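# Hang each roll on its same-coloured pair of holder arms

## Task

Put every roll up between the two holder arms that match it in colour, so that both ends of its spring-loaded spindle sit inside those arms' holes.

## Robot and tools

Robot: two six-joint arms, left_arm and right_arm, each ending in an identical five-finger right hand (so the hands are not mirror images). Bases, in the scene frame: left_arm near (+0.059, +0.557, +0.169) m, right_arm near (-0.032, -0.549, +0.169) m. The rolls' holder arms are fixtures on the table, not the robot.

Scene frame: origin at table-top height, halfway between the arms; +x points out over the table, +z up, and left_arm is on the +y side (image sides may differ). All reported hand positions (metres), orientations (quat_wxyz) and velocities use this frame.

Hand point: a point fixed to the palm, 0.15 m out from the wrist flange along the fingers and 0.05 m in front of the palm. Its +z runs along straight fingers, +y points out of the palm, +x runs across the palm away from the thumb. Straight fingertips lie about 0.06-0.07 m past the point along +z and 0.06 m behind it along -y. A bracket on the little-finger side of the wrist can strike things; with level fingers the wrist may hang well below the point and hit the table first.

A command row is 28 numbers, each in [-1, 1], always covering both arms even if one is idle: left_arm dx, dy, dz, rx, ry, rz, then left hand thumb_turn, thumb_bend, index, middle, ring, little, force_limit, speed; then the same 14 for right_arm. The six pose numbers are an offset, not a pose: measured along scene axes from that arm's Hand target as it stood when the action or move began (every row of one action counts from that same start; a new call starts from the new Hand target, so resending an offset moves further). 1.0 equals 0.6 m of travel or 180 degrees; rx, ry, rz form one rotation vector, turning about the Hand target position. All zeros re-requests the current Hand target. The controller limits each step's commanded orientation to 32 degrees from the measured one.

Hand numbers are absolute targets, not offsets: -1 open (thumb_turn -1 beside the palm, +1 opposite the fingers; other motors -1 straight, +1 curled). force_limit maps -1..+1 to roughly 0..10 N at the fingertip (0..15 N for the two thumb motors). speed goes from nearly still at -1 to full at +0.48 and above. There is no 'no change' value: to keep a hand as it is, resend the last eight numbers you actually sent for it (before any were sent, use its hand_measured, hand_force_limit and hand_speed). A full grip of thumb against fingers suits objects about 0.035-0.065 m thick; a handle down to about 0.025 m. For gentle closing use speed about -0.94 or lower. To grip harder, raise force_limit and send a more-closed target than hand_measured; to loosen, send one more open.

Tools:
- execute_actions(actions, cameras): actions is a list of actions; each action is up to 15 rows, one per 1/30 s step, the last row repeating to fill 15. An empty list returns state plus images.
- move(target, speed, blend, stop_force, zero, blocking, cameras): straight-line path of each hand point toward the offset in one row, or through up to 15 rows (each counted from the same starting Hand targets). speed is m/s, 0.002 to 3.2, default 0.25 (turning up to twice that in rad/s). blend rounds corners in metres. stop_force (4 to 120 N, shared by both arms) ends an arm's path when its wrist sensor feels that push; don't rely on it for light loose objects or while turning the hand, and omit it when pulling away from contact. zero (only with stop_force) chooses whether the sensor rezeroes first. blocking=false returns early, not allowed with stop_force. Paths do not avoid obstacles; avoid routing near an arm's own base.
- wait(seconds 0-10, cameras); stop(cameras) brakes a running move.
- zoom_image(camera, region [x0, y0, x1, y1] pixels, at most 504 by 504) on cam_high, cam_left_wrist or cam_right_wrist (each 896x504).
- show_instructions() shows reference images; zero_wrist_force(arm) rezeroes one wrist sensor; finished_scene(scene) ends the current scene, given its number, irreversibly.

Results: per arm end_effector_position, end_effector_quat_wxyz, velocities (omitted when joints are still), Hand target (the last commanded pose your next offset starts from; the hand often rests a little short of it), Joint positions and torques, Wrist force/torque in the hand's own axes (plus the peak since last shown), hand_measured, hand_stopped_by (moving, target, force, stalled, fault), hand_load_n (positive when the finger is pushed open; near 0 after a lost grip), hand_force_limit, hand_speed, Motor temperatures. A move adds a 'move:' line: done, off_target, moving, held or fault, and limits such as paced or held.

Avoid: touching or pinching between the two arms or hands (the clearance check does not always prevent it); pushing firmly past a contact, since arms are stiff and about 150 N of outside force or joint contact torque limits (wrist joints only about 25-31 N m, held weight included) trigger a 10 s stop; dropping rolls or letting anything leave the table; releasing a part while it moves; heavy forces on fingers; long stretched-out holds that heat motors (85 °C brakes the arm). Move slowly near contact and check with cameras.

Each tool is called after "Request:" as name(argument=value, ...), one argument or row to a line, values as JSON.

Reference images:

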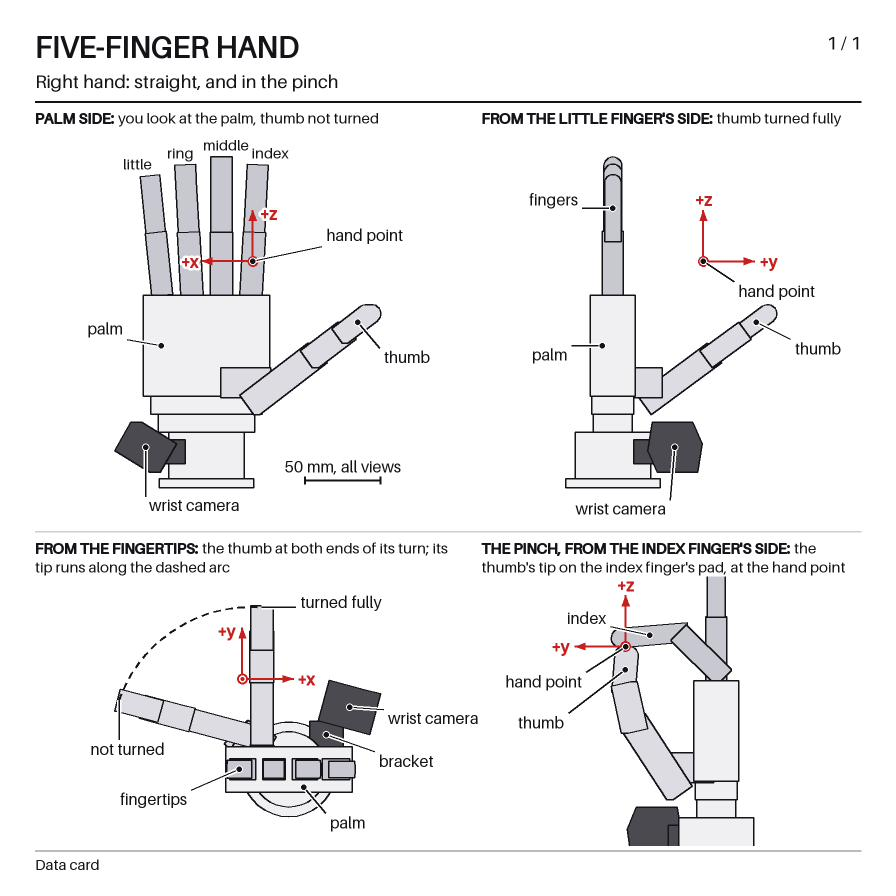

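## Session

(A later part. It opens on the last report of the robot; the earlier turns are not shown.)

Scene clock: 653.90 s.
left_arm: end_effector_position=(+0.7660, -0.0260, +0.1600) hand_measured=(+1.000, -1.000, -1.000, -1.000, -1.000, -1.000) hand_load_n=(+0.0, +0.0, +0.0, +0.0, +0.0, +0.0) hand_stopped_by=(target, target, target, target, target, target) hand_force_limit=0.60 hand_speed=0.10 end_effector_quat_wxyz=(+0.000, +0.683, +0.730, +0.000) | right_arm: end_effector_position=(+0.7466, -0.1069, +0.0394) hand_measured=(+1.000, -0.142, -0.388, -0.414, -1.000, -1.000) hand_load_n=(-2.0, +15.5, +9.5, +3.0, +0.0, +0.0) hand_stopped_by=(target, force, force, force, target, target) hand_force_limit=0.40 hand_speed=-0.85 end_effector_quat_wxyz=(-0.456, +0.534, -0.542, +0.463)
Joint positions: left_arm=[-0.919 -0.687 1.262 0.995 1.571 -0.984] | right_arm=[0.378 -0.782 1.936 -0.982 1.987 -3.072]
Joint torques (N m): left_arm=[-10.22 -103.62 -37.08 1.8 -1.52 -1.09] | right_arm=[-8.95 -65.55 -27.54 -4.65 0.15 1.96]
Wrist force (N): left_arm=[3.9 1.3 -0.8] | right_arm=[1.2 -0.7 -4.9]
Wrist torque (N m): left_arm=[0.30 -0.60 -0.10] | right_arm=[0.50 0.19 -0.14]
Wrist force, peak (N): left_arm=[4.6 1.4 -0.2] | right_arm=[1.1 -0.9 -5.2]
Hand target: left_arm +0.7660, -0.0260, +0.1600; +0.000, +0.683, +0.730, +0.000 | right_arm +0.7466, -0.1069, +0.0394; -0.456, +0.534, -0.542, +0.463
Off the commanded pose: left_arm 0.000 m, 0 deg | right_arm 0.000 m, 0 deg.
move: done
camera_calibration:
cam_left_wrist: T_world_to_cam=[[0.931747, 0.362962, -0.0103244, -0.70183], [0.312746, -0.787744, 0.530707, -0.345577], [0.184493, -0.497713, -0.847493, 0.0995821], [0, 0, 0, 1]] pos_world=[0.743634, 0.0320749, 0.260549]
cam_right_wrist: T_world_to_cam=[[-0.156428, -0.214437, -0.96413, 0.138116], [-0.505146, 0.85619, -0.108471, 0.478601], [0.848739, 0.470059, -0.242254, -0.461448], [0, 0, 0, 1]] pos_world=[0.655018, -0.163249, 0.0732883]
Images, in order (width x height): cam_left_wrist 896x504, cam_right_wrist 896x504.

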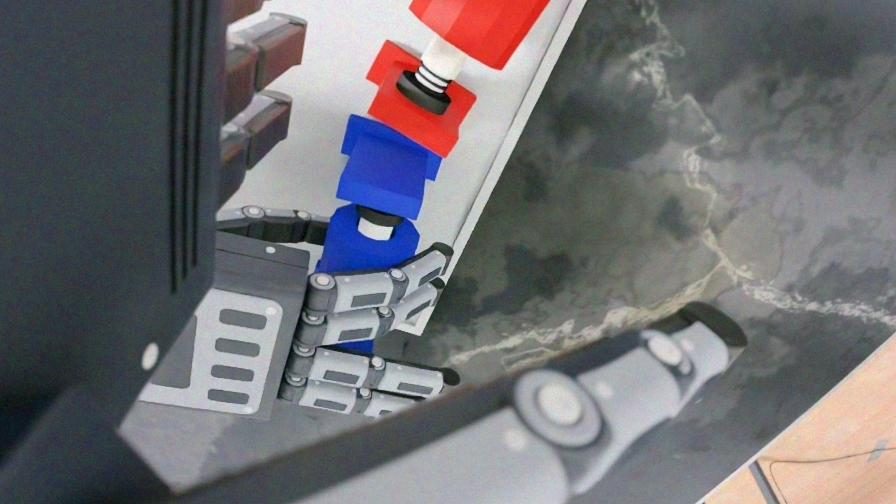

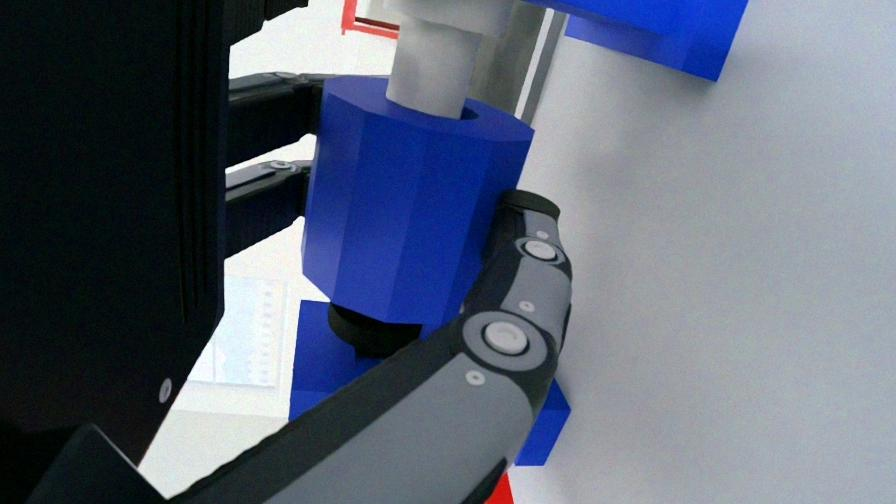

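Request:
move(
  target=[0,0,0,0,0,0,1,-1,-1,-1,-1,-1,0.6,0.1,0.0033,0.0003,-0.0007,0,0,0,1,0.45,0.25,0.25,-1,-1,0.4,-0.85],
  speed=0.01,
  cameras=["cam_left_wrist", "cam_right_wrist"],
)

Request:
zoom_image(
  camera="cam_left_wrist",
  region=[260, 100, 480, 300],
)

Request:
zoom_image(
  camera="cam_right_wrist",
  region=[280, 280, 460, 430],
)

Scene clock: 655.53 s.
left_arm: end_effector_position=(+0.7660, -0.0260, +0.1600) hand_measured=(+1.000, -1.000, -1.000, -1.000, -1.000, -1.000) hand_load_n=(+0.0, +0.0, +0.0, +0.0, +0.0, +0.0) hand_stopped_by=(target, target, target, target, target, target) hand_force_limit=0.60 hand_speed=0.10 end_effector_quat_wxyz=(+0.000, +0.683, +0.730, +0.000) | right_arm: end_effector_position=(+0.7485, -0.1067, +0.0389) hand_measured=(+1.000, -0.142, -0.388, -0.414, -1.000, -1.000) hand_load_n=(-0.5, +16.0, +8.5, +1.5, +0.0, +0.0) hand_stopped_by=(target, force, force, force, target, target) hand_force_limit=0.40 hand_speed=-0.85 end_effector_quat_wxyz=(-0.456, +0.534, -0.542, +0.463)
Joint positions: left_arm=[-0.919 -0.687 1.262 0.995 1.571 -0.984] | right_arm=[0.377 -0.78 1.933 -0.981 1.986 -3.072]
Joint torques (N m): left_arm=[-8.84 -103.37 -36.85 1.86 -1.33 -1.01] | right_arm=[-17.63 -64.79 -29.43 0.4 -1.62 -1.58]
Wrist force (N): left_arm=[4.1 1.2 -0.3] | right_arm=[-1.6 0.7 -7.6]
Wrist torque (N m): left_arm=[0.25 -0.63 -0.09] | right_arm=[0.41 0.22 -0.11]
Wrist force, peak (N): left_arm=[4.3 1.1 -0.4] | right_arm=[-1.8 1.2 -7.5]
Hand target: left_arm +0.7660, -0.0260, +0.1600; +0.000, +0.683, +0.730, +0.000 | right_arm +0.7486, -0.1067, +0.0389; -0.456, +0.534, -0.542, +0.463
Off the commanded pose: left_arm 0.000 m, 0 deg | right_arm 0.000 m, 0 deg.
move: done
camera_calibration:
cam_left_wrist: T_world_to_cam=[[0.931747, 0.362962, -0.0103244, -0.70183], [0.312746, -0.787744, 0.530707, -0.345577], [0.184493, -0.497713, -0.847493, 0.0995821], [0, 0, 0, 1]] pos_world=[0.743634, 0.0320749, 0.260549]
cam_right_wrist: T_world_to_cam=[[-0.156515, -0.214504, -0.964101, 0.138018], [-0.505201, 0.856157, -0.108472, 0.479367], [0.84869, 0.470088, -0.242369, -0.463231], [0, 0, 0, 1]] pos_world=[0.656918, -0.163049, 0.0727883]
Images, in order (width x height): cam_left_wrist 896x504, cam_right_wrist 896x504.

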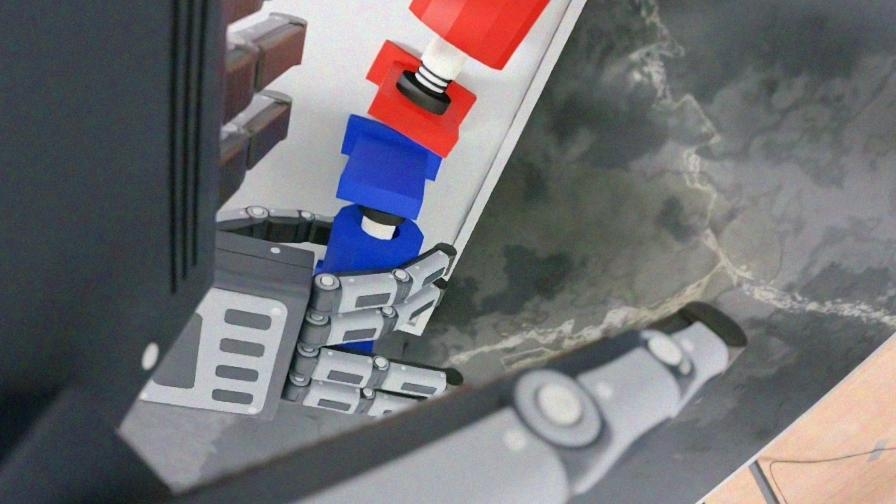

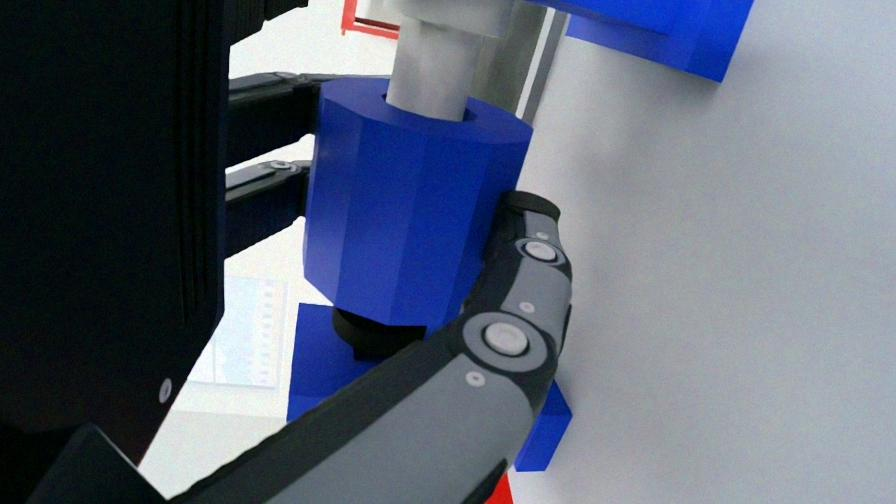

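Scaled by 2.291 from the camera's 896x504 image, which has a finer 1280x720 frame.

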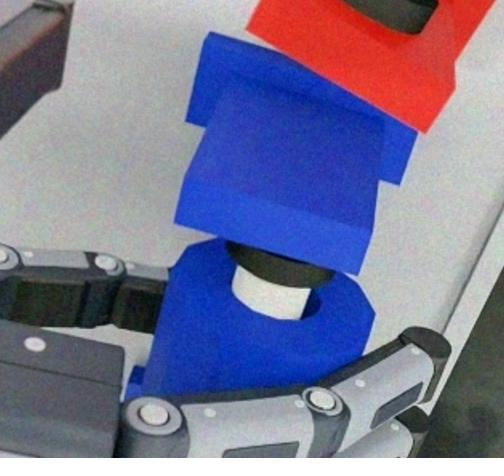

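Scaled by 2.800 from the camera's 896x504 image, which has a finer 1280x720 frame.

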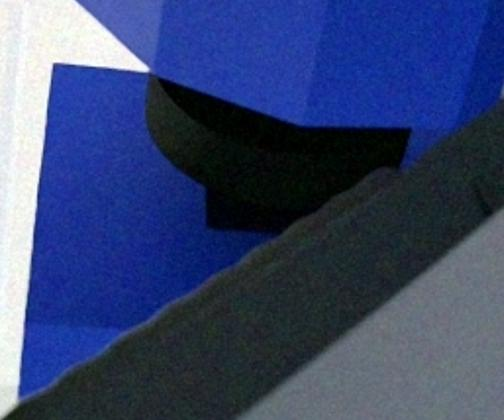

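Request:
move(
  target=[0,0,0,0,0,0,1,-1,-1,-1,-1,-1,0.6,0.1,-0.005,-0.0004,0,0,0,0,1,0.45,0.25,0.25,-1,-1,0.4,-0.85],
  speed=0.01,
  cameras=["cam_left_wrist", "cam_right_wrist"],
)

Request:
zoom_image(
  camera="cam_left_wrist",
  region=[260, 100, 480, 300],
)

Request:
zoom_image(
  camera="cam_right_wrist",
  region=[280, 280, 460, 430],
)

Scene clock: 658.20 s.
left_arm: end_effector_position=(+0.7660, -0.0260, +0.1600) hand_measured=(+1.000, -1.000, -1.000, -1.000, -1.000, -1.000) hand_load_n=(+0.0, +0.0, +0.0, +0.0, +0.0, +0.0) hand_stopped_by=(target, target, target, target, target, target) hand_force_limit=0.60 hand_speed=0.10 end_effector_quat_wxyz=(+0.000, +0.683, +0.730, +0.000) | right_arm: end_effector_position=(+0.7457, -0.1070, +0.0389) hand_measured=(+1.000, -0.142, -0.388, -0.414, -1.000, -1.000) hand_load_n=(-1.0, +16.0, +9.5, +3.0, +0.0, +0.0) hand_stopped_by=(target, force, force, force, target, target) hand_force_limit=0.40 hand_speed=-0.85 end_effector_quat_wxyz=(-0.456, +0.534, -0.542, +0.463)
Joint positions: left_arm=[-0.919 -0.687 1.262 0.995 1.571 -0.984] | right_arm=[0.379 -0.782 1.938 -0.984 1.987 -3.072]
Joint torques (N m): left_arm=[-10.11 -102.07 -37.15 1.93 -1.2 -1.06] | right_arm=[17.8 -88.01 -10.03 -4.66 1.93 2.11]
Wrist force (N): left_arm=[3.8 1.2 -1.0] | right_arm=[-0.7 2.5 -1.1]
Wrist torque (N m): left_arm=[0.29 -0.56 -0.12] | right_arm=[0.42 0.06 -0.09]
Wrist force, peak (N): left_arm=[4.2 1.7 -0.5] | right_arm=[-1.3 1.6 -8.5]
Hand target: left_arm +0.7660, -0.0260, +0.1600; +0.000, +0.683, +0.730, +0.000 | right_arm +0.7456, -0.1069, +0.0389; -0.456, +0.534, -0.542, +0.463
Off the commanded pose: left_arm 0.000 m, 0 deg | right_arm 0.000 m, 0 deg.
move: done
camera_calibration:
cam_left_wrist: T_world_to_cam=[[0.931747, 0.362962, -0.0103244, -0.70183], [0.312746, -0.787744, 0.530707, -0.345577], [0.184493, -0.497713, -0.847493, 0.0995821], [0, 0, 0, 1]] pos_world=[0.743634, 0.0320749, 0.260549]
cam_right_wrist: T_world_to_cam=[[-0.156509, -0.214483, -0.964107, 0.137515], [-0.505155, 0.856185, -0.108469, 0.478183], [0.848719, 0.470047, -0.242348, -0.46074], [0, 0, 0, 1]] pos_world=[0.654118, -0.163349, 0.0727883]
Images, in order (width x height): cam_left_wrist 896x504, cam_right_wrist 896x504.

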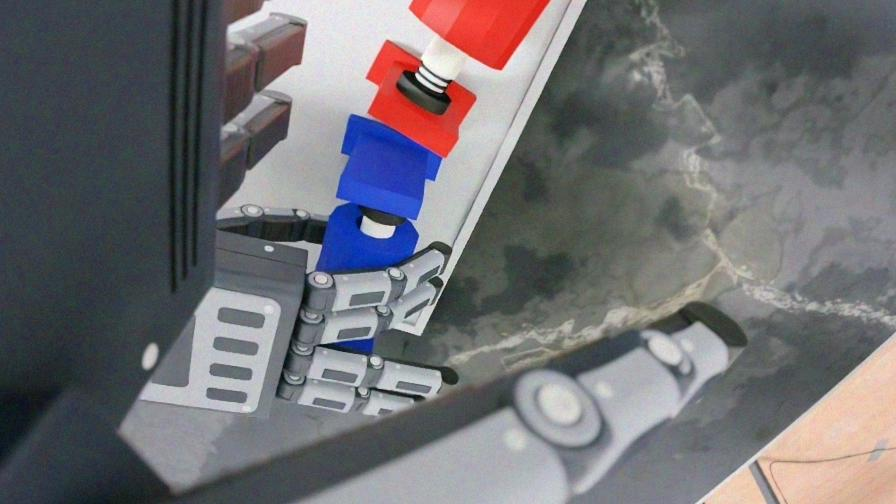

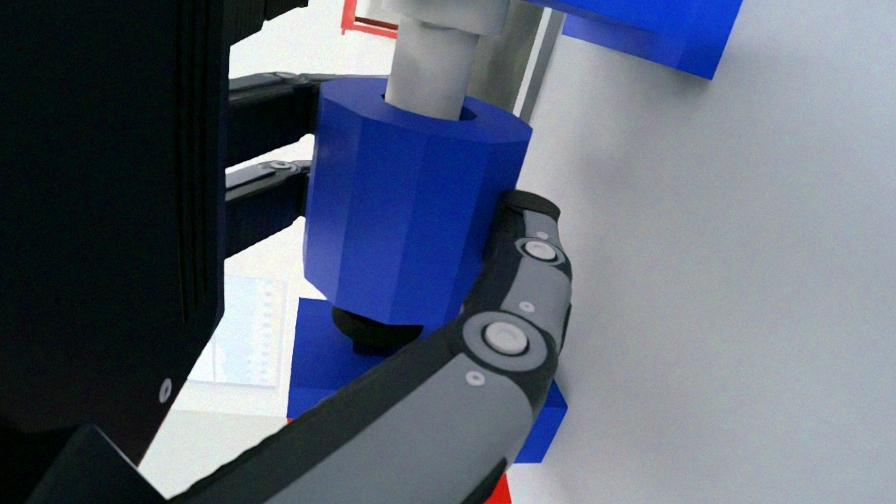

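Scaled by 2.291 from the camera's 896x504 image, which has a finer 1280x720 frame.

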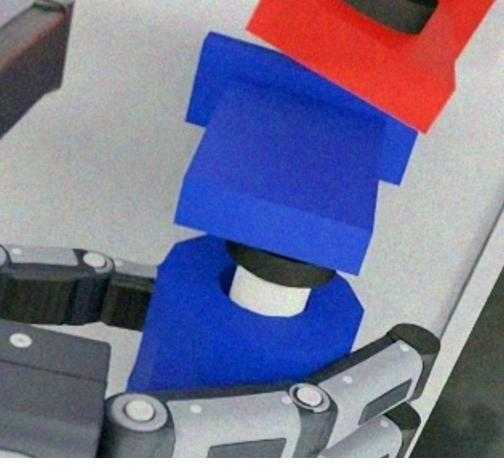

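Scaled by 2.800 from the camera's 896x504 image, which has a finer 1280x720 frame.

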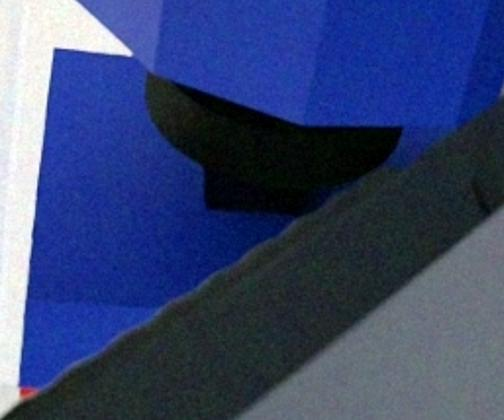

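Request:
move(
  target=[0,0,0,0,0,0,1,-1,-1,-1,-1,-1,0.6,0.1,-0.004,-0.0003,0,0,0,0,1,0.45,0.25,0.25,-1,-1,0.4,-0.85],
  speed=0.01,
  cameras=["cam_left_wrist", "cam_right_wrist"],
)

Request:
zoom_image(
  camera="cam_left_wrist",
  region=[260, 100, 480, 300],
)

Request:
zoom_image(
  camera="cam_right_wrist",
  region=[280, 280, 460, 430],
)

Scene clock: 659.40 s.
left_arm: end_effector_position=(+0.7660, -0.0260, +0.1600) hand_measured=(+1.000, -1.000, -1.000, -1.000, -1.000, -1.000) hand_load_n=(+0.0, +0.0, +0.0, +0.0, +0.0, +0.0) hand_stopped_by=(target, target, target, target, target, target) hand_force_limit=0.60 hand_speed=0.10 end_effector_quat_wxyz=(+0.000, +0.683, +0.730, +0.000) | right_arm: end_effector_position=(+0.7433, -0.1071, +0.0390) hand_measured=(+1.000, -0.142, -0.388, -0.414, -1.000, -1.000) hand_load_n=(-1.5, +15.5, +10.0, +4.5, +0.0, +0.0) hand_stopped_by=(target, force, force, force, target, target) hand_force_limit=0.40 hand_speed=-0.85 end_effector_quat_wxyz=(-0.456, +0.534, -0.542, +0.463)
Joint positions: left_arm=[-0.919 -0.687 1.262 0.995 1.571 -0.984] | right_arm=[0.38 -0.783 1.942 -0.987 1.988 -3.071]
Joint torques (N m): left_arm=[-13.33 -103.21 -37.06 1.48 -1.15 -1.17] | right_arm=[18.72 -84.89 -6.16 -3.64 2.23 1.94]
Wrist force (N): left_arm=[3.9 1.2 -0.3] | right_arm=[-0.8 1.4 3.4]
Wrist torque (N m): left_arm=[0.25 -0.61 -0.10] | right_arm=[0.36 -0.10 -0.11]
Wrist force, peak (N): left_arm=[4.2 1.4 -0.5] | right_arm=[-1.4 1.2 3.7]
Hand target: left_arm +0.7660, -0.0260, +0.1600; +0.000, +0.683, +0.730, +0.000 | right_arm +0.7432, -0.1071, +0.0389; -0.456, +0.534, -0.542, +0.463
Off the commanded pose: left_arm 0.000 m, 0 deg | right_arm 0.000 m, 0 deg.
move: done
camera_calibration:
cam_left_wrist: T_world_to_cam=[[0.931747, 0.362962, -0.0103244, -0.70183], [0.312746, -0.787744, 0.530707, -0.345577], [0.184493, -0.497713, -0.847493, 0.0995821], [0, 0, 0, 1]] pos_world=[0.743634, 0.0320749, 0.260549]
cam_right_wrist: T_world_to_cam=[[-0.156428, -0.214437, -0.96413, 0.137053], [-0.505146, 0.85619, -0.108471, 0.477137], [0.848739, 0.470059, -0.242254, -0.458627], [0, 0, 0, 1]] pos_world=[0.651718, -0.163549, 0.0727883]
Images, in order (width x height): cam_left_wrist 896x504, cam_right_wrist 896x504.

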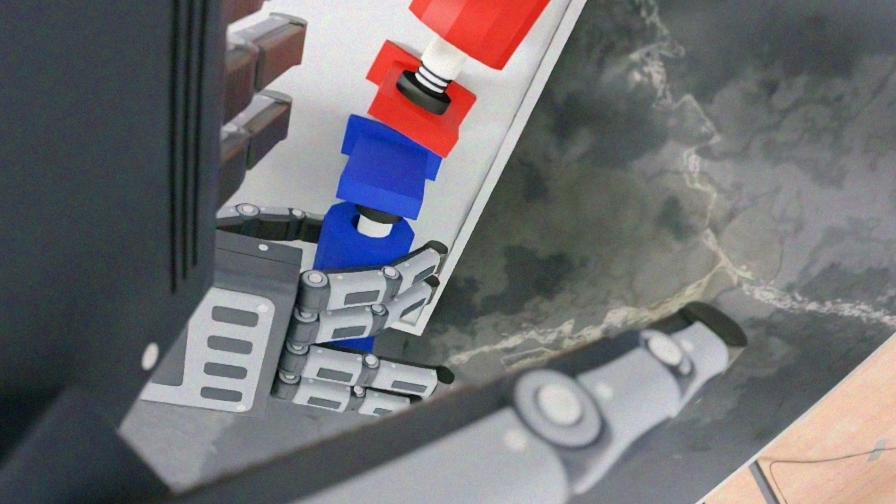

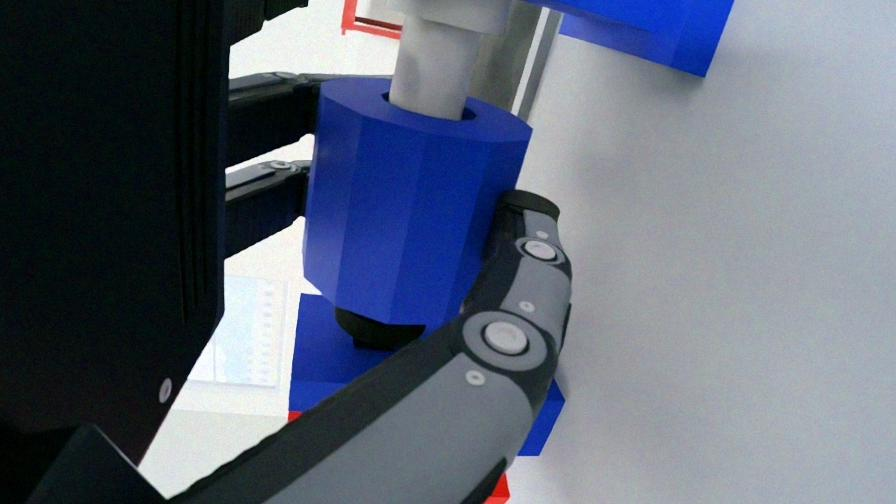

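Scaled by 2.291 from the camera's 896x504 image, which has a finer 1280x720 frame.

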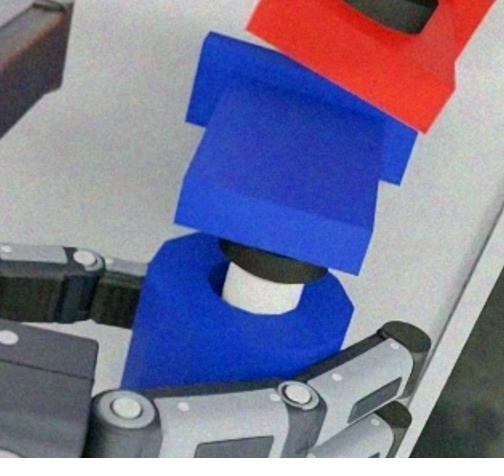

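Scaled by 2.800 from the camera's 896x504 image, which has a finer 1280x720 frame.

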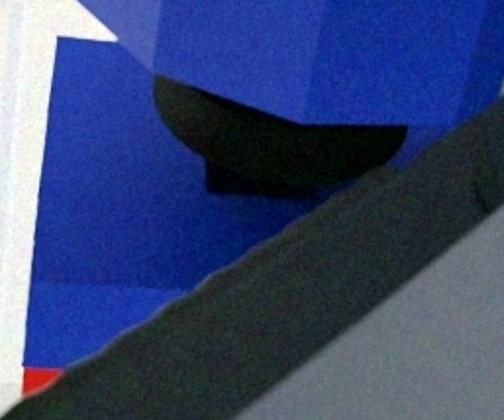

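Request:
zoom_image(
  camera="cam_right_wrist",
  region=[320, 290, 440, 370],
)

Request:
zoom_image(
  camera="cam_left_wrist",
  region=[320, 170, 440, 250],
)

Scaled by 4.200 from the camera's 896x504 image, which has a finer 1280x720 frame.

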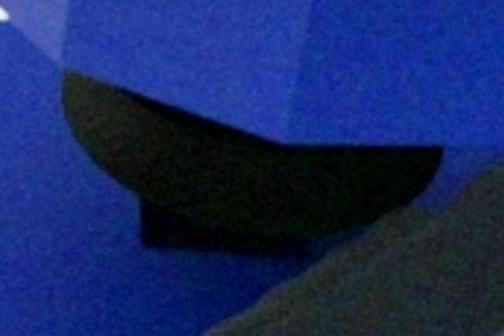

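Scaled by 4.200 from the camera's 896x504 image, which has a finer 1280x720 frame.

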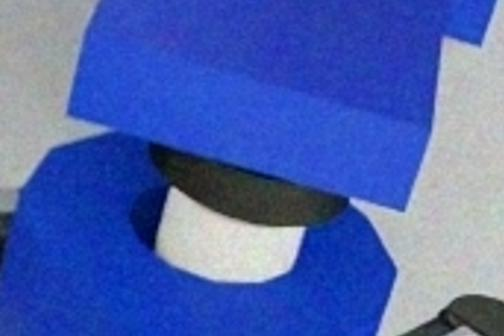

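Request:
move(
  target=[0,0,0,0,0,0,1,-1,-1,-1,-1,-1,0.6,0.1,-0.0025,-0.0002,0,0,0,0,1,0.45,0.25,0.25,-1,-1,0.4,-0.85],
  speed=0.01,
  cameras=["cam_left_wrist", "cam_right_wrist"],
)

Request:
zoom_image(
  camera="cam_left_wrist",
  region=[320, 170, 440, 250],
)

Request:
zoom_image(
  camera="cam_right_wrist",
  region=[320, 290, 440, 370],
)

Scene clock: 666.07 s.
left_arm: end_effector_position=(+0.7660, -0.0260, +0.1600) hand_measured=(+1.000, -1.000, -1.000, -1.000, -1.000, -1.000) hand_load_n=(+0.0, +0.0, +0.0, +0.0, +0.0, +0.0) hand_stopped_by=(target, target, target, target, target, target) hand_force_limit=0.60 hand_speed=0.10 end_effector_quat_wxyz=(+0.000, +0.683, +0.730, +0.000) | right_arm: end_effector_position=(+0.7418, -0.1072, +0.0389) hand_measured=(+1.000, -0.142, -0.388, -0.414, -1.000, -1.000) hand_load_n=(-1.5, +15.5, +9.5, +3.5, +0.0, +0.0) hand_stopped_by=(target, force, force, force, target, target) hand_force_limit=0.40 hand_speed=-0.85 end_effector_quat_wxyz=(-0.456, +0.534, -0.542, +0.463)
Joint positions: left_arm=[-0.919 -0.687 1.262 0.995 1.571 -0.984] | right_arm=[0.381 -0.784 1.945 -0.988 1.989 -3.071]
Joint torques (N m): left_arm=[-15.53 -102.99 -36.83 1.68 -1.49 -0.89] | right_arm=[18.51 -87.65 -9.01 -3.92 2.24 2.15]
Wrist force (N): left_arm=[3.7 1.0 -0.5] | right_arm=[-0.9 2.1 1.8]
Wrist torque (N m): left_arm=[0.24 -0.57 -0.12] | right_arm=[0.39 -0.04 -0.10]
Wrist force, peak (N): left_arm=[4.3 1.3 -0.5] | right_arm=[-1.1 0.8 4.6]
Hand target: left_arm +0.7660, -0.0260, +0.1600; +0.000, +0.683, +0.730, +0.000 | right_arm +0.7417, -0.1072, +0.0389; -0.456, +0.534, -0.542, +0.463
Off the commanded pose: left_arm 0.000 m, 0 deg | right_arm 0.000 m, 0 deg.
move: done
camera_calibration:
cam_left_wrist: T_world_to_cam=[[0.931747, 0.362962, -0.0103244, -0.70183], [0.312746, -0.787744, 0.530707, -0.345577], [0.184493, -0.497713, -0.847493, 0.0995821], [0, 0, 0, 1]] pos_world=[0.743634, 0.0320749, 0.260549]
cam_right_wrist: T_world_to_cam=[[-0.156428, -0.214437, -0.96413, 0.136782], [-0.505146, 0.85619, -0.108471, 0.476414], [0.848739, 0.470059, -0.242254, -0.457222], [0, 0, 0, 1]] pos_world=[0.650118, -0.163649, 0.0727883]
Images, in order (width x height): cam_left_wrist 896x504, cam_right_wrist 896x504.

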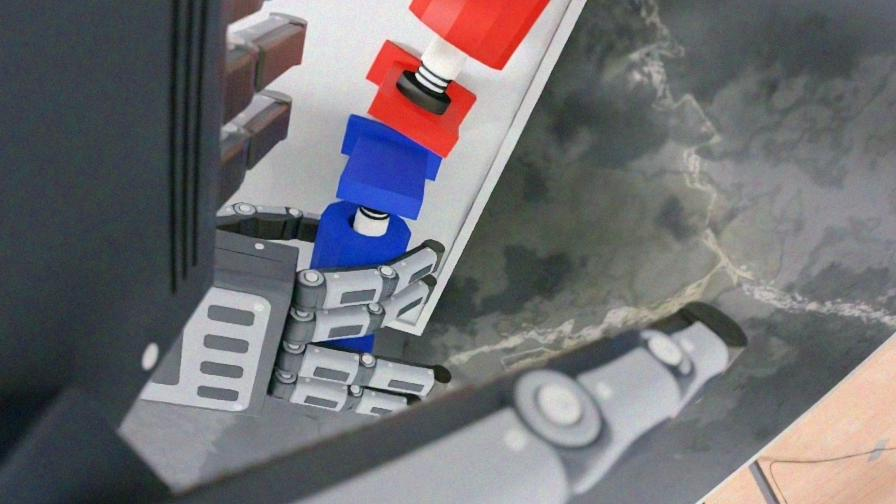

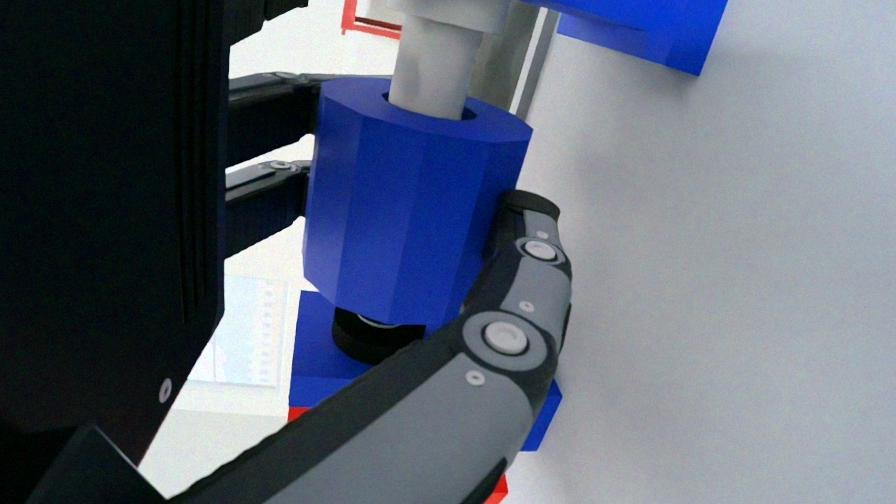

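Scaled by 4.200 from the camera's 896x504 image, which has a finer 1280x720 frame.

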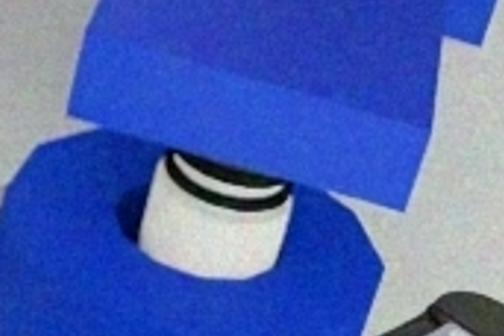

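Scaled by 4.200 from the camera's 896x504 image, which has a finer 1280x720 frame.

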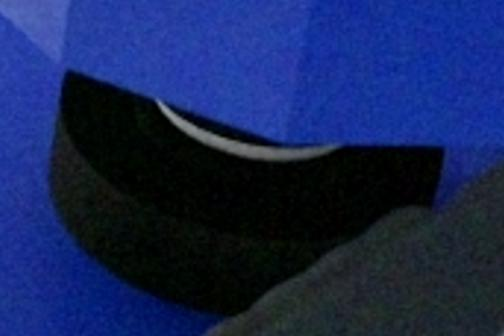

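Request:
move(
  target=[
    [0,0,0,0,0,0,1,-1,-1,-1,-1,-1,0.6,0.1,0,0,0,0,0,0,1,-0.18,-0.44,-0.46,-1,-1,0.4,-0.9],
    [0,0,0,0,0,0,1,-1,-1,-1,-1,-1,0.6,0.1,-0.0005,0,0,0,0,0,1,-0.2,-0.75,-0.75,-1,-1,0.4,-0.6],
  ],
  speed=0.01,
  cameras=["cam_left_wrist", "cam_right_wrist"],
)

Request:
zoom_image(
  camera="cam_left_wrist",
  region=[260, 100, 480, 300],
)

Scene clock: 669.60 s.
left_arm: end_effector_position=(+0.7660, -0.0260, +0.1600) hand_measured=(+1.000, -1.000, -1.000, -1.000, -1.000, -1.000) hand_load_n=(+0.0, +0.0, +0.0, +0.0, +0.0, +0.0) hand_stopped_by=(target, target, target, target, target, target) hand_force_limit=0.60 hand_speed=0.10 end_effector_quat_wxyz=(+0.000, +0.683, +0.730, +0.000) | right_arm: end_effector_position=(+0.7414, -0.1072, +0.0389) hand_measured=(+1.000, -0.200, -0.750, -0.750, -1.000, -1.000) hand_load_n=(+0.0, +0.0, +0.0, +0.0, -0.5, +0.0) hand_stopped_by=(target, target, target, target, target, target) hand_force_limit=0.40 hand_speed=-0.60 end_effector_quat_wxyz=(-0.456, +0.534, -0.542, +0.463)
Joint positions: left_arm=[-0.919 -0.687 1.262 0.995 1.571 -0.984] | right_arm=[0.381 -0.785 1.945 -0.989 1.989 -3.071]
Joint torques (N m): left_arm=[-17.95 -101.62 -36.73 1.53 -1.12 -0.98] | right_arm=[16.76 -87.24 -9.97 -3.97 2 2.04]
Wrist force (N): left_arm=[4.0 1.0 -0.6] | right_arm=[-0.9 2.1 -0.8]
Wrist torque (N m): left_arm=[0.23 -0.60 -0.11] | right_arm=[0.40 0.08 -0.10]
Wrist force, peak (N): left_arm=[4.3 1.2 -0.4] | right_arm=[-1.2 2.6 2.9]
Hand target: left_arm +0.7660, -0.0260, +0.1600; +0.000, +0.683, +0.730, +0.000 | right_arm +0.7414, -0.1072, +0.0389; -0.456, +0.534, -0.542, +0.463
Off the commanded pose: left_arm 0.000 m, 0 deg | right_arm 0.000 m, 0 deg.
move: done
camera_calibration:
cam_left_wrist: T_world_to_cam=[[0.931747, 0.362962, -0.0103244, -0.70183], [0.312746, -0.787744, 0.530707, -0.345577], [0.184493, -0.497713, -0.847493, 0.0995821], [0, 0, 0, 1]] pos_world=[0.743634, 0.0320749, 0.260549]
cam_right_wrist: T_world_to_cam=[[-0.156428, -0.214437, -0.96413, 0.136735], [-0.505146, 0.85619, -0.108471, 0.476263], [0.848739, 0.470059, -0.242254, -0.456968], [0, 0, 0, 1]] pos_world=[0.649818, -0.163649, 0.0727883]
Images, in order (width x height): cam_left_wrist 896x504, cam_right_wrist 896x504.

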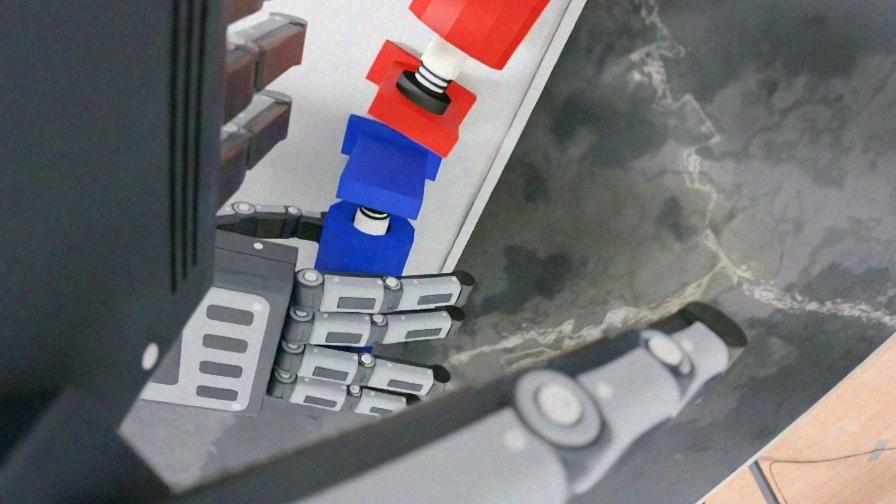

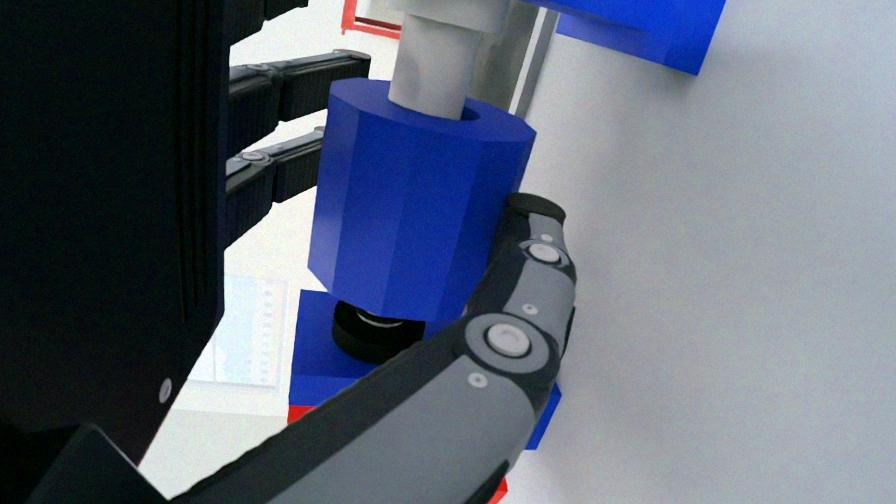

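Scaled by 2.291 from the camera's 896x504 image, which has a finer 1280x720 frame.

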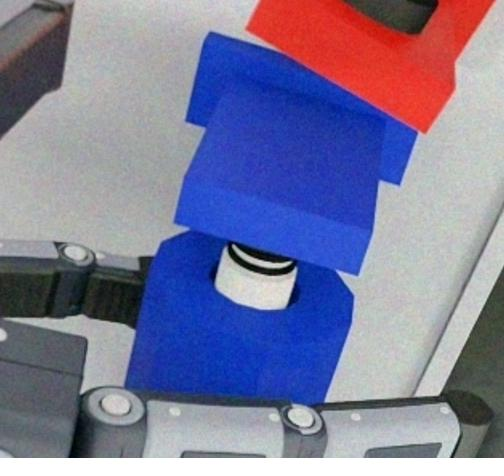

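Request:
move(
  target=[
    [0,0,0,0,0,0,1,-1,-1,-1,-1,-1,0.6,0.1,-0.025,-0.00125,0,0,0,0,1,-0.2,-0.75,-0.75,-1,-1,0.4,-0.6],
    [0,0,0.05,0,0,0,1,-1,-1,-1,-1,-1,0.6,0.1,-0.0917,-0.0046,0.02,0,0,0,1,-0.2,-0.75,-0.75,-1,-1,0.4,-0.6],
  ],
  speed=[0.025, 0.06],
  cameras=["cam_left_wrist", "cam_right_wrist"],
)

Request:
zoom_image(
  camera="cam_left_wrist",
  region=[260, 100, 480, 300],
)

Scene clock: 672.40 s.
left_arm: end_effector_position=(+0.7660, -0.0259, +0.1900) hand_measured=(+1.000, -1.000, -1.000, -1.000, -1.000, -1.000) hand_load_n=(+0.0, -0.5, +0.0, +0.0, +0.0, +0.0) hand_stopped_by=(target, target, target, target, target, target) hand_force_limit=0.60 hand_speed=0.10 end_effector_quat_wxyz=(+0.000, +0.683, +0.730, +0.000) | right_arm: end_effector_position=(+0.6865, -0.1100, +0.0509) hand_measured=(+1.000, -0.200, -0.750, -0.750, -1.000, -1.000) hand_load_n=(+0.0, +0.0, +0.0, +0.0, +0.0, +0.0) hand_stopped_by=(target, target, target, target, target, target) hand_force_limit=0.40 hand_speed=-0.60 end_effector_quat_wxyz=(-0.456, +0.534, -0.542, +0.463)
Joint positions: left_arm=[-0.919 -0.714 1.254 1.031 1.571 -0.984] | right_arm=[0.414 -0.835 2.039 -1.029 2.022 -3.065]
Joint torques (N m): left_arm=[-18.39 -102.94 -37.54 7.1 -0.92 -0.97] | right_arm=[16.65 -81.62 -8.45 -4.51 2.38 2.3]
Wrist force (N): left_arm=[3.9 1.1 -0.3] | right_arm=[-1.1 2.6 -1.2]
Wrist torque (N m): left_arm=[0.25 -0.61 -0.12] | right_arm=[0.50 0.14 -0.12]
Wrist force, peak (N): left_arm=[4.2 1.3 -0.7] | right_arm=[-1.1 2.6 -1.2]
Hand target: left_arm +0.7660, -0.0260, +0.1900; +0.000, +0.683, +0.730, +0.000 | right_arm +0.6864, -0.1100, +0.0509; -0.456, +0.534, -0.542, +0.463
Off the commanded pose: left_arm 0.000 m, 0 deg | right_arm 0.000 m, 0 deg.
move: done
camera_calibration:
cam_left_wrist: T_world_to_cam=[[0.931747, 0.362962, -0.0103244, -0.70152], [0.312746, -0.787744, 0.530707, -0.361498], [0.184493, -0.497713, -0.847493, 0.125007], [0, 0, 0, 1]] pos_world=[0.743634, 0.0320749, 0.290549]
cam_right_wrist: T_world_to_cam=[[-0.156509, -0.214483, -0.964107, 0.139176], [-0.505155, 0.856185, -0.108469, 0.452148], [0.848719, 0.470047, -0.242348, -0.406178], [0, 0, 0, 1]] pos_world=[0.594918, -0.166349, 0.0847883]
Images, in order (width x height): cam_left_wrist 896x504, cam_right_wrist 896x504.

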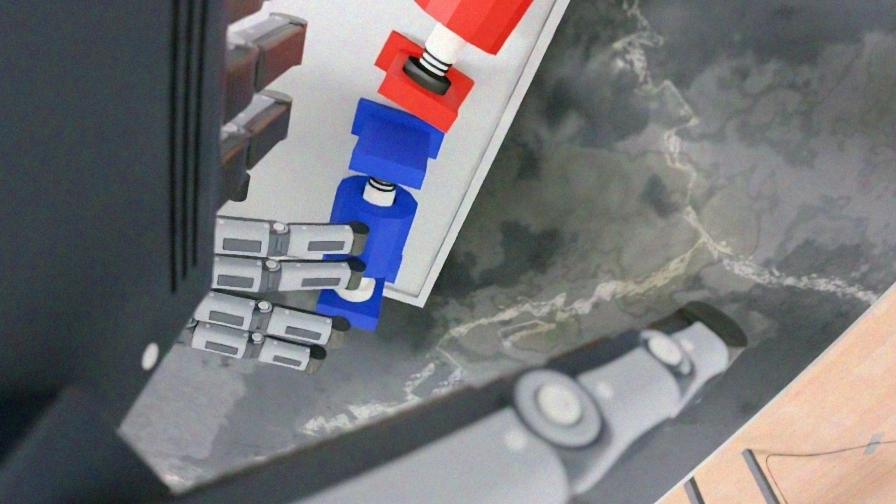

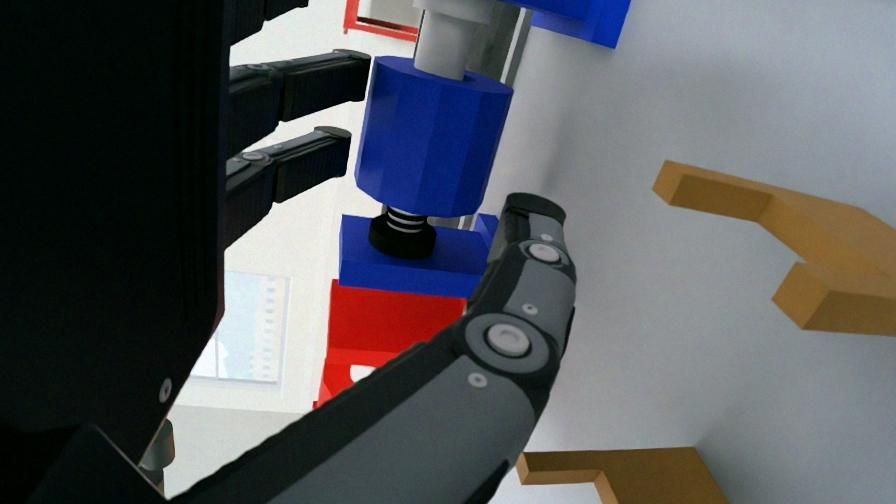

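Scaled by 2.291 from the camera's 896x504 image, which has a finer 1280x720 frame.

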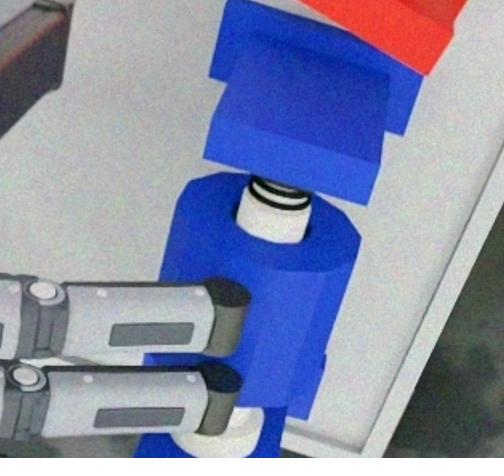

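Request:
move(
  target=[
    [0,0,0,0,0,0,1,-1,-1,-1,-1,-1,0.6,0.1,-0.05,-0.02,0.18,0,0,0,1,-0.2,-0.75,-0.75,-1,-1,0.4,-0.6],
    [0,0,0.05,0,0,0,1,-1,-1,-1,-1,-1,0.6,0.1,-0.09,-0.08,0.25,0,0,0,1,-0.2,-0.75,-0.75,-1,-1,0.4,-0.6],
  ],
  speed=0.12,
  blend=[0.02, 0],
  cameras=["all"],
)

Request:
zoom_image(
  camera="cam_left_wrist",
  region=[280, 60, 500, 330],
)

Request:
zoom_image(
  camera="cam_high",
  region=[390, 175, 530, 255],
)

Scene clock: 674.93 s.
left_arm: end_effector_position=(+0.7660, -0.0260, +0.2200) hand_measured=(+1.000, -1.000, -1.000, -1.000, -1.000, -1.000) hand_load_n=(+0.0, +0.0, +0.0, +0.0, +0.0, +0.0) hand_stopped_by=(target, target, target, target, target, target) hand_force_limit=0.60 hand_speed=0.10 end_effector_quat_wxyz=(+0.000, +0.683, +0.730, +0.000) | right_arm: end_effector_position=(+0.6324, -0.1580, +0.2009) hand_measured=(+1.000, -0.200, -0.750, -0.750, -1.000, -1.000) hand_load_n=(+0.0, +0.0, +0.0, -0.5, +0.0, +0.0) hand_stopped_by=(target, target, target, target, target, target) hand_force_limit=0.40 hand_speed=-0.60 end_effector_quat_wxyz=(-0.456, +0.534, -0.542, +0.463)
Joint positions: left_arm=[-0.919 -0.74 1.243 1.068 1.571 -0.984] | right_arm=[0.375 -1.157 2.188 -0.859 1.983 -3.072]
Joint torques (N m): left_arm=[-19.4 -100.34 -38.7 6.66 -0.52 -0.28] | right_arm=[-15.03 -68.57 -13.43 1.08 -1.78 -1.78]
Wrist force (N): left_arm=[3.7 1.3 -0.9] | right_arm=[-1.4 2.0 -0.4]
Wrist torque (N m): left_arm=[0.31 -0.58 -0.12] | right_arm=[0.36 0.15 -0.13]
Wrist force, peak (N): left_arm=[4.2 1.2 -0.8] | right_arm=[-0.8 3.4 0.0]
Hand target: left_arm +0.7660, -0.0260, +0.2200; +0.000, +0.683, +0.730, +0.000 | right_arm +0.6324, -0.1580, +0.2009; -0.456, +0.534, -0.542, +0.463
Off the commanded pose: left_arm 0.000 m, 0 deg | right_arm 0.000 m, 0 deg.
move: done
camera_calibration:
cam_left_wrist: T_world_to_cam=[[0.931747, 0.362962, -0.0103244, -0.701211], [0.312746, -0.787744, 0.530707, -0.377419], [0.184493, -0.497713, -0.847493, 0.150432], [0, 0, 0, 1]] pos_world=[0.743634, 0.0320749, 0.320549]
cam_right_wrist: T_world_to_cam=[[-0.156428, -0.214437, -0.96413, 0.265001], [-0.505146, 0.85619, -0.108471, 0.482183], [0.848739, 0.470059, -0.242254, -0.301378], [0, 0, 0, 1]] pos_world=[0.540818, -0.214349, 0.234788]

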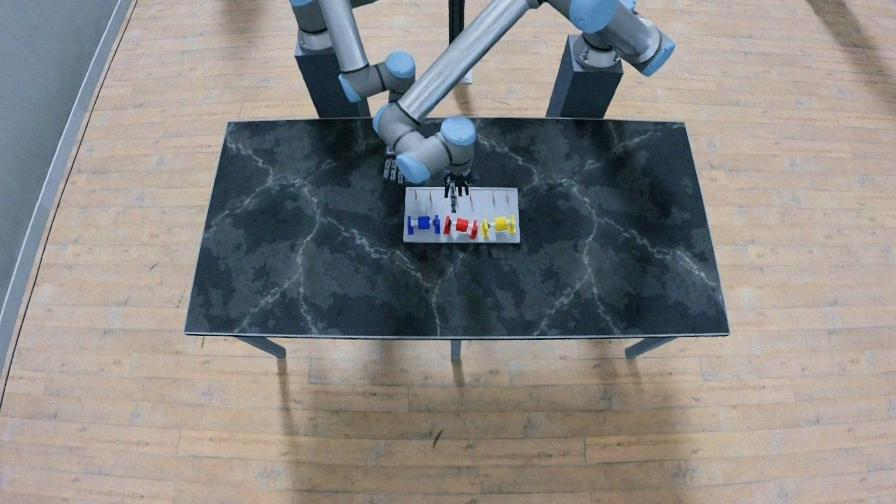

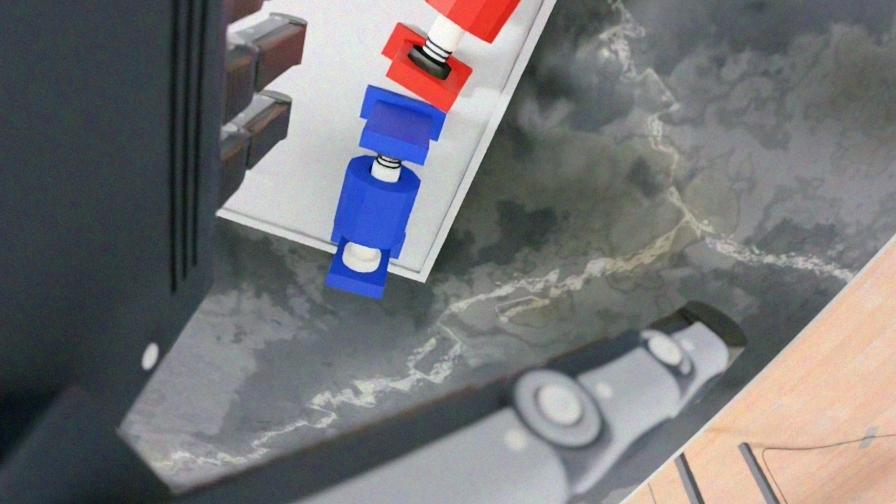

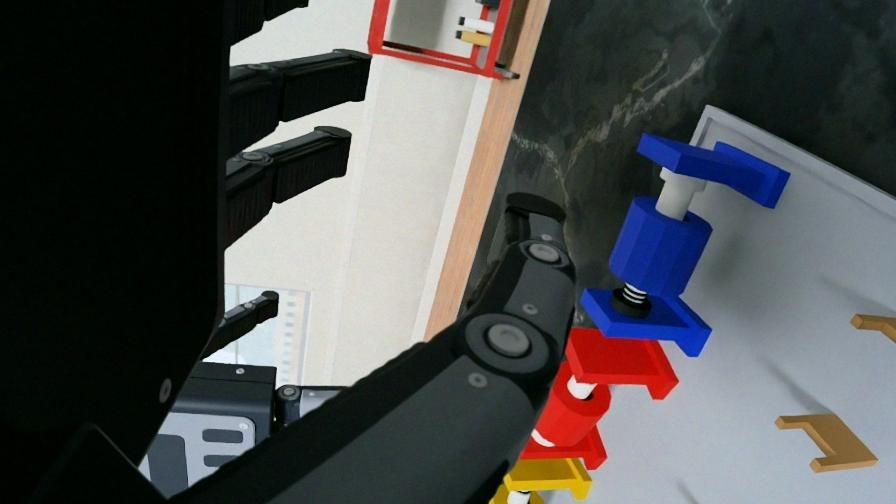

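Scaled by 1.867 from the camera's 896x504 image, which has a finer 1280x720 frame.

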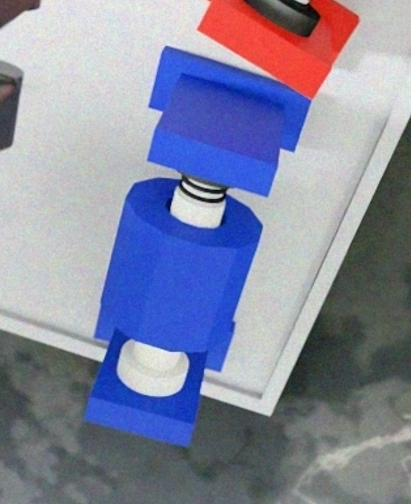

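Scaled by 3.600 from the camera's 896x504 image, which has a finer 1280x720 frame.

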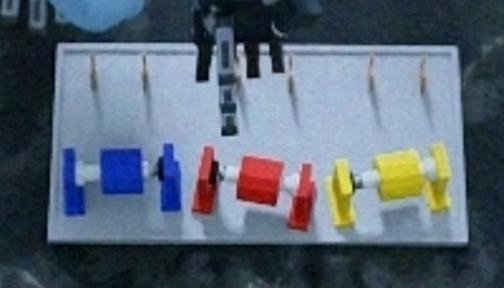

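Request:
zoom_image(
  camera="cam_right_wrist",
  region=[560, 100, 820, 370],
)

Request:
zoom_image(
  camera="cam_left_wrist",
  region=[310, 200, 440, 310],
)

Scaled by 1.867 from the camera's 896x504 image, which has a finer 1280x720 frame.

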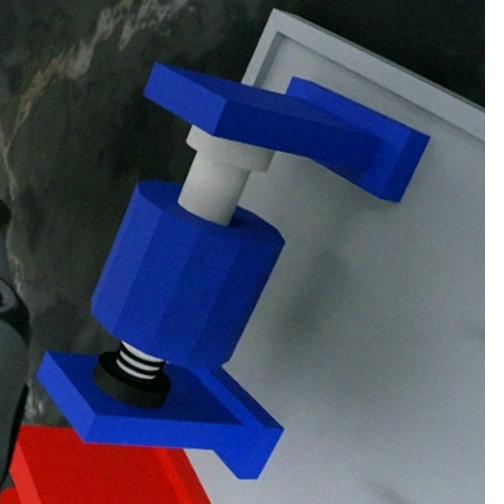

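Scaled by 3.877 from the camera's 896x504 image, which has a finer 1280x720 frame.

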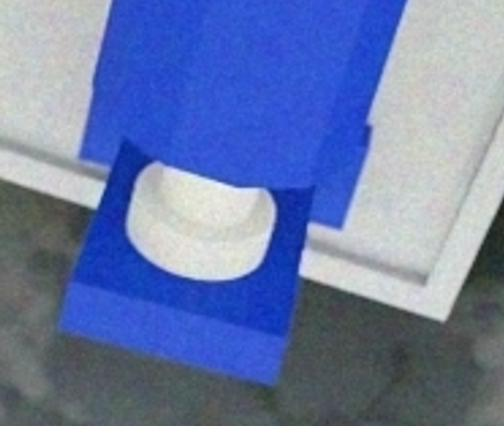

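Request:
finished_scene(
  scene=2,
)

The scene is finished: the task was done.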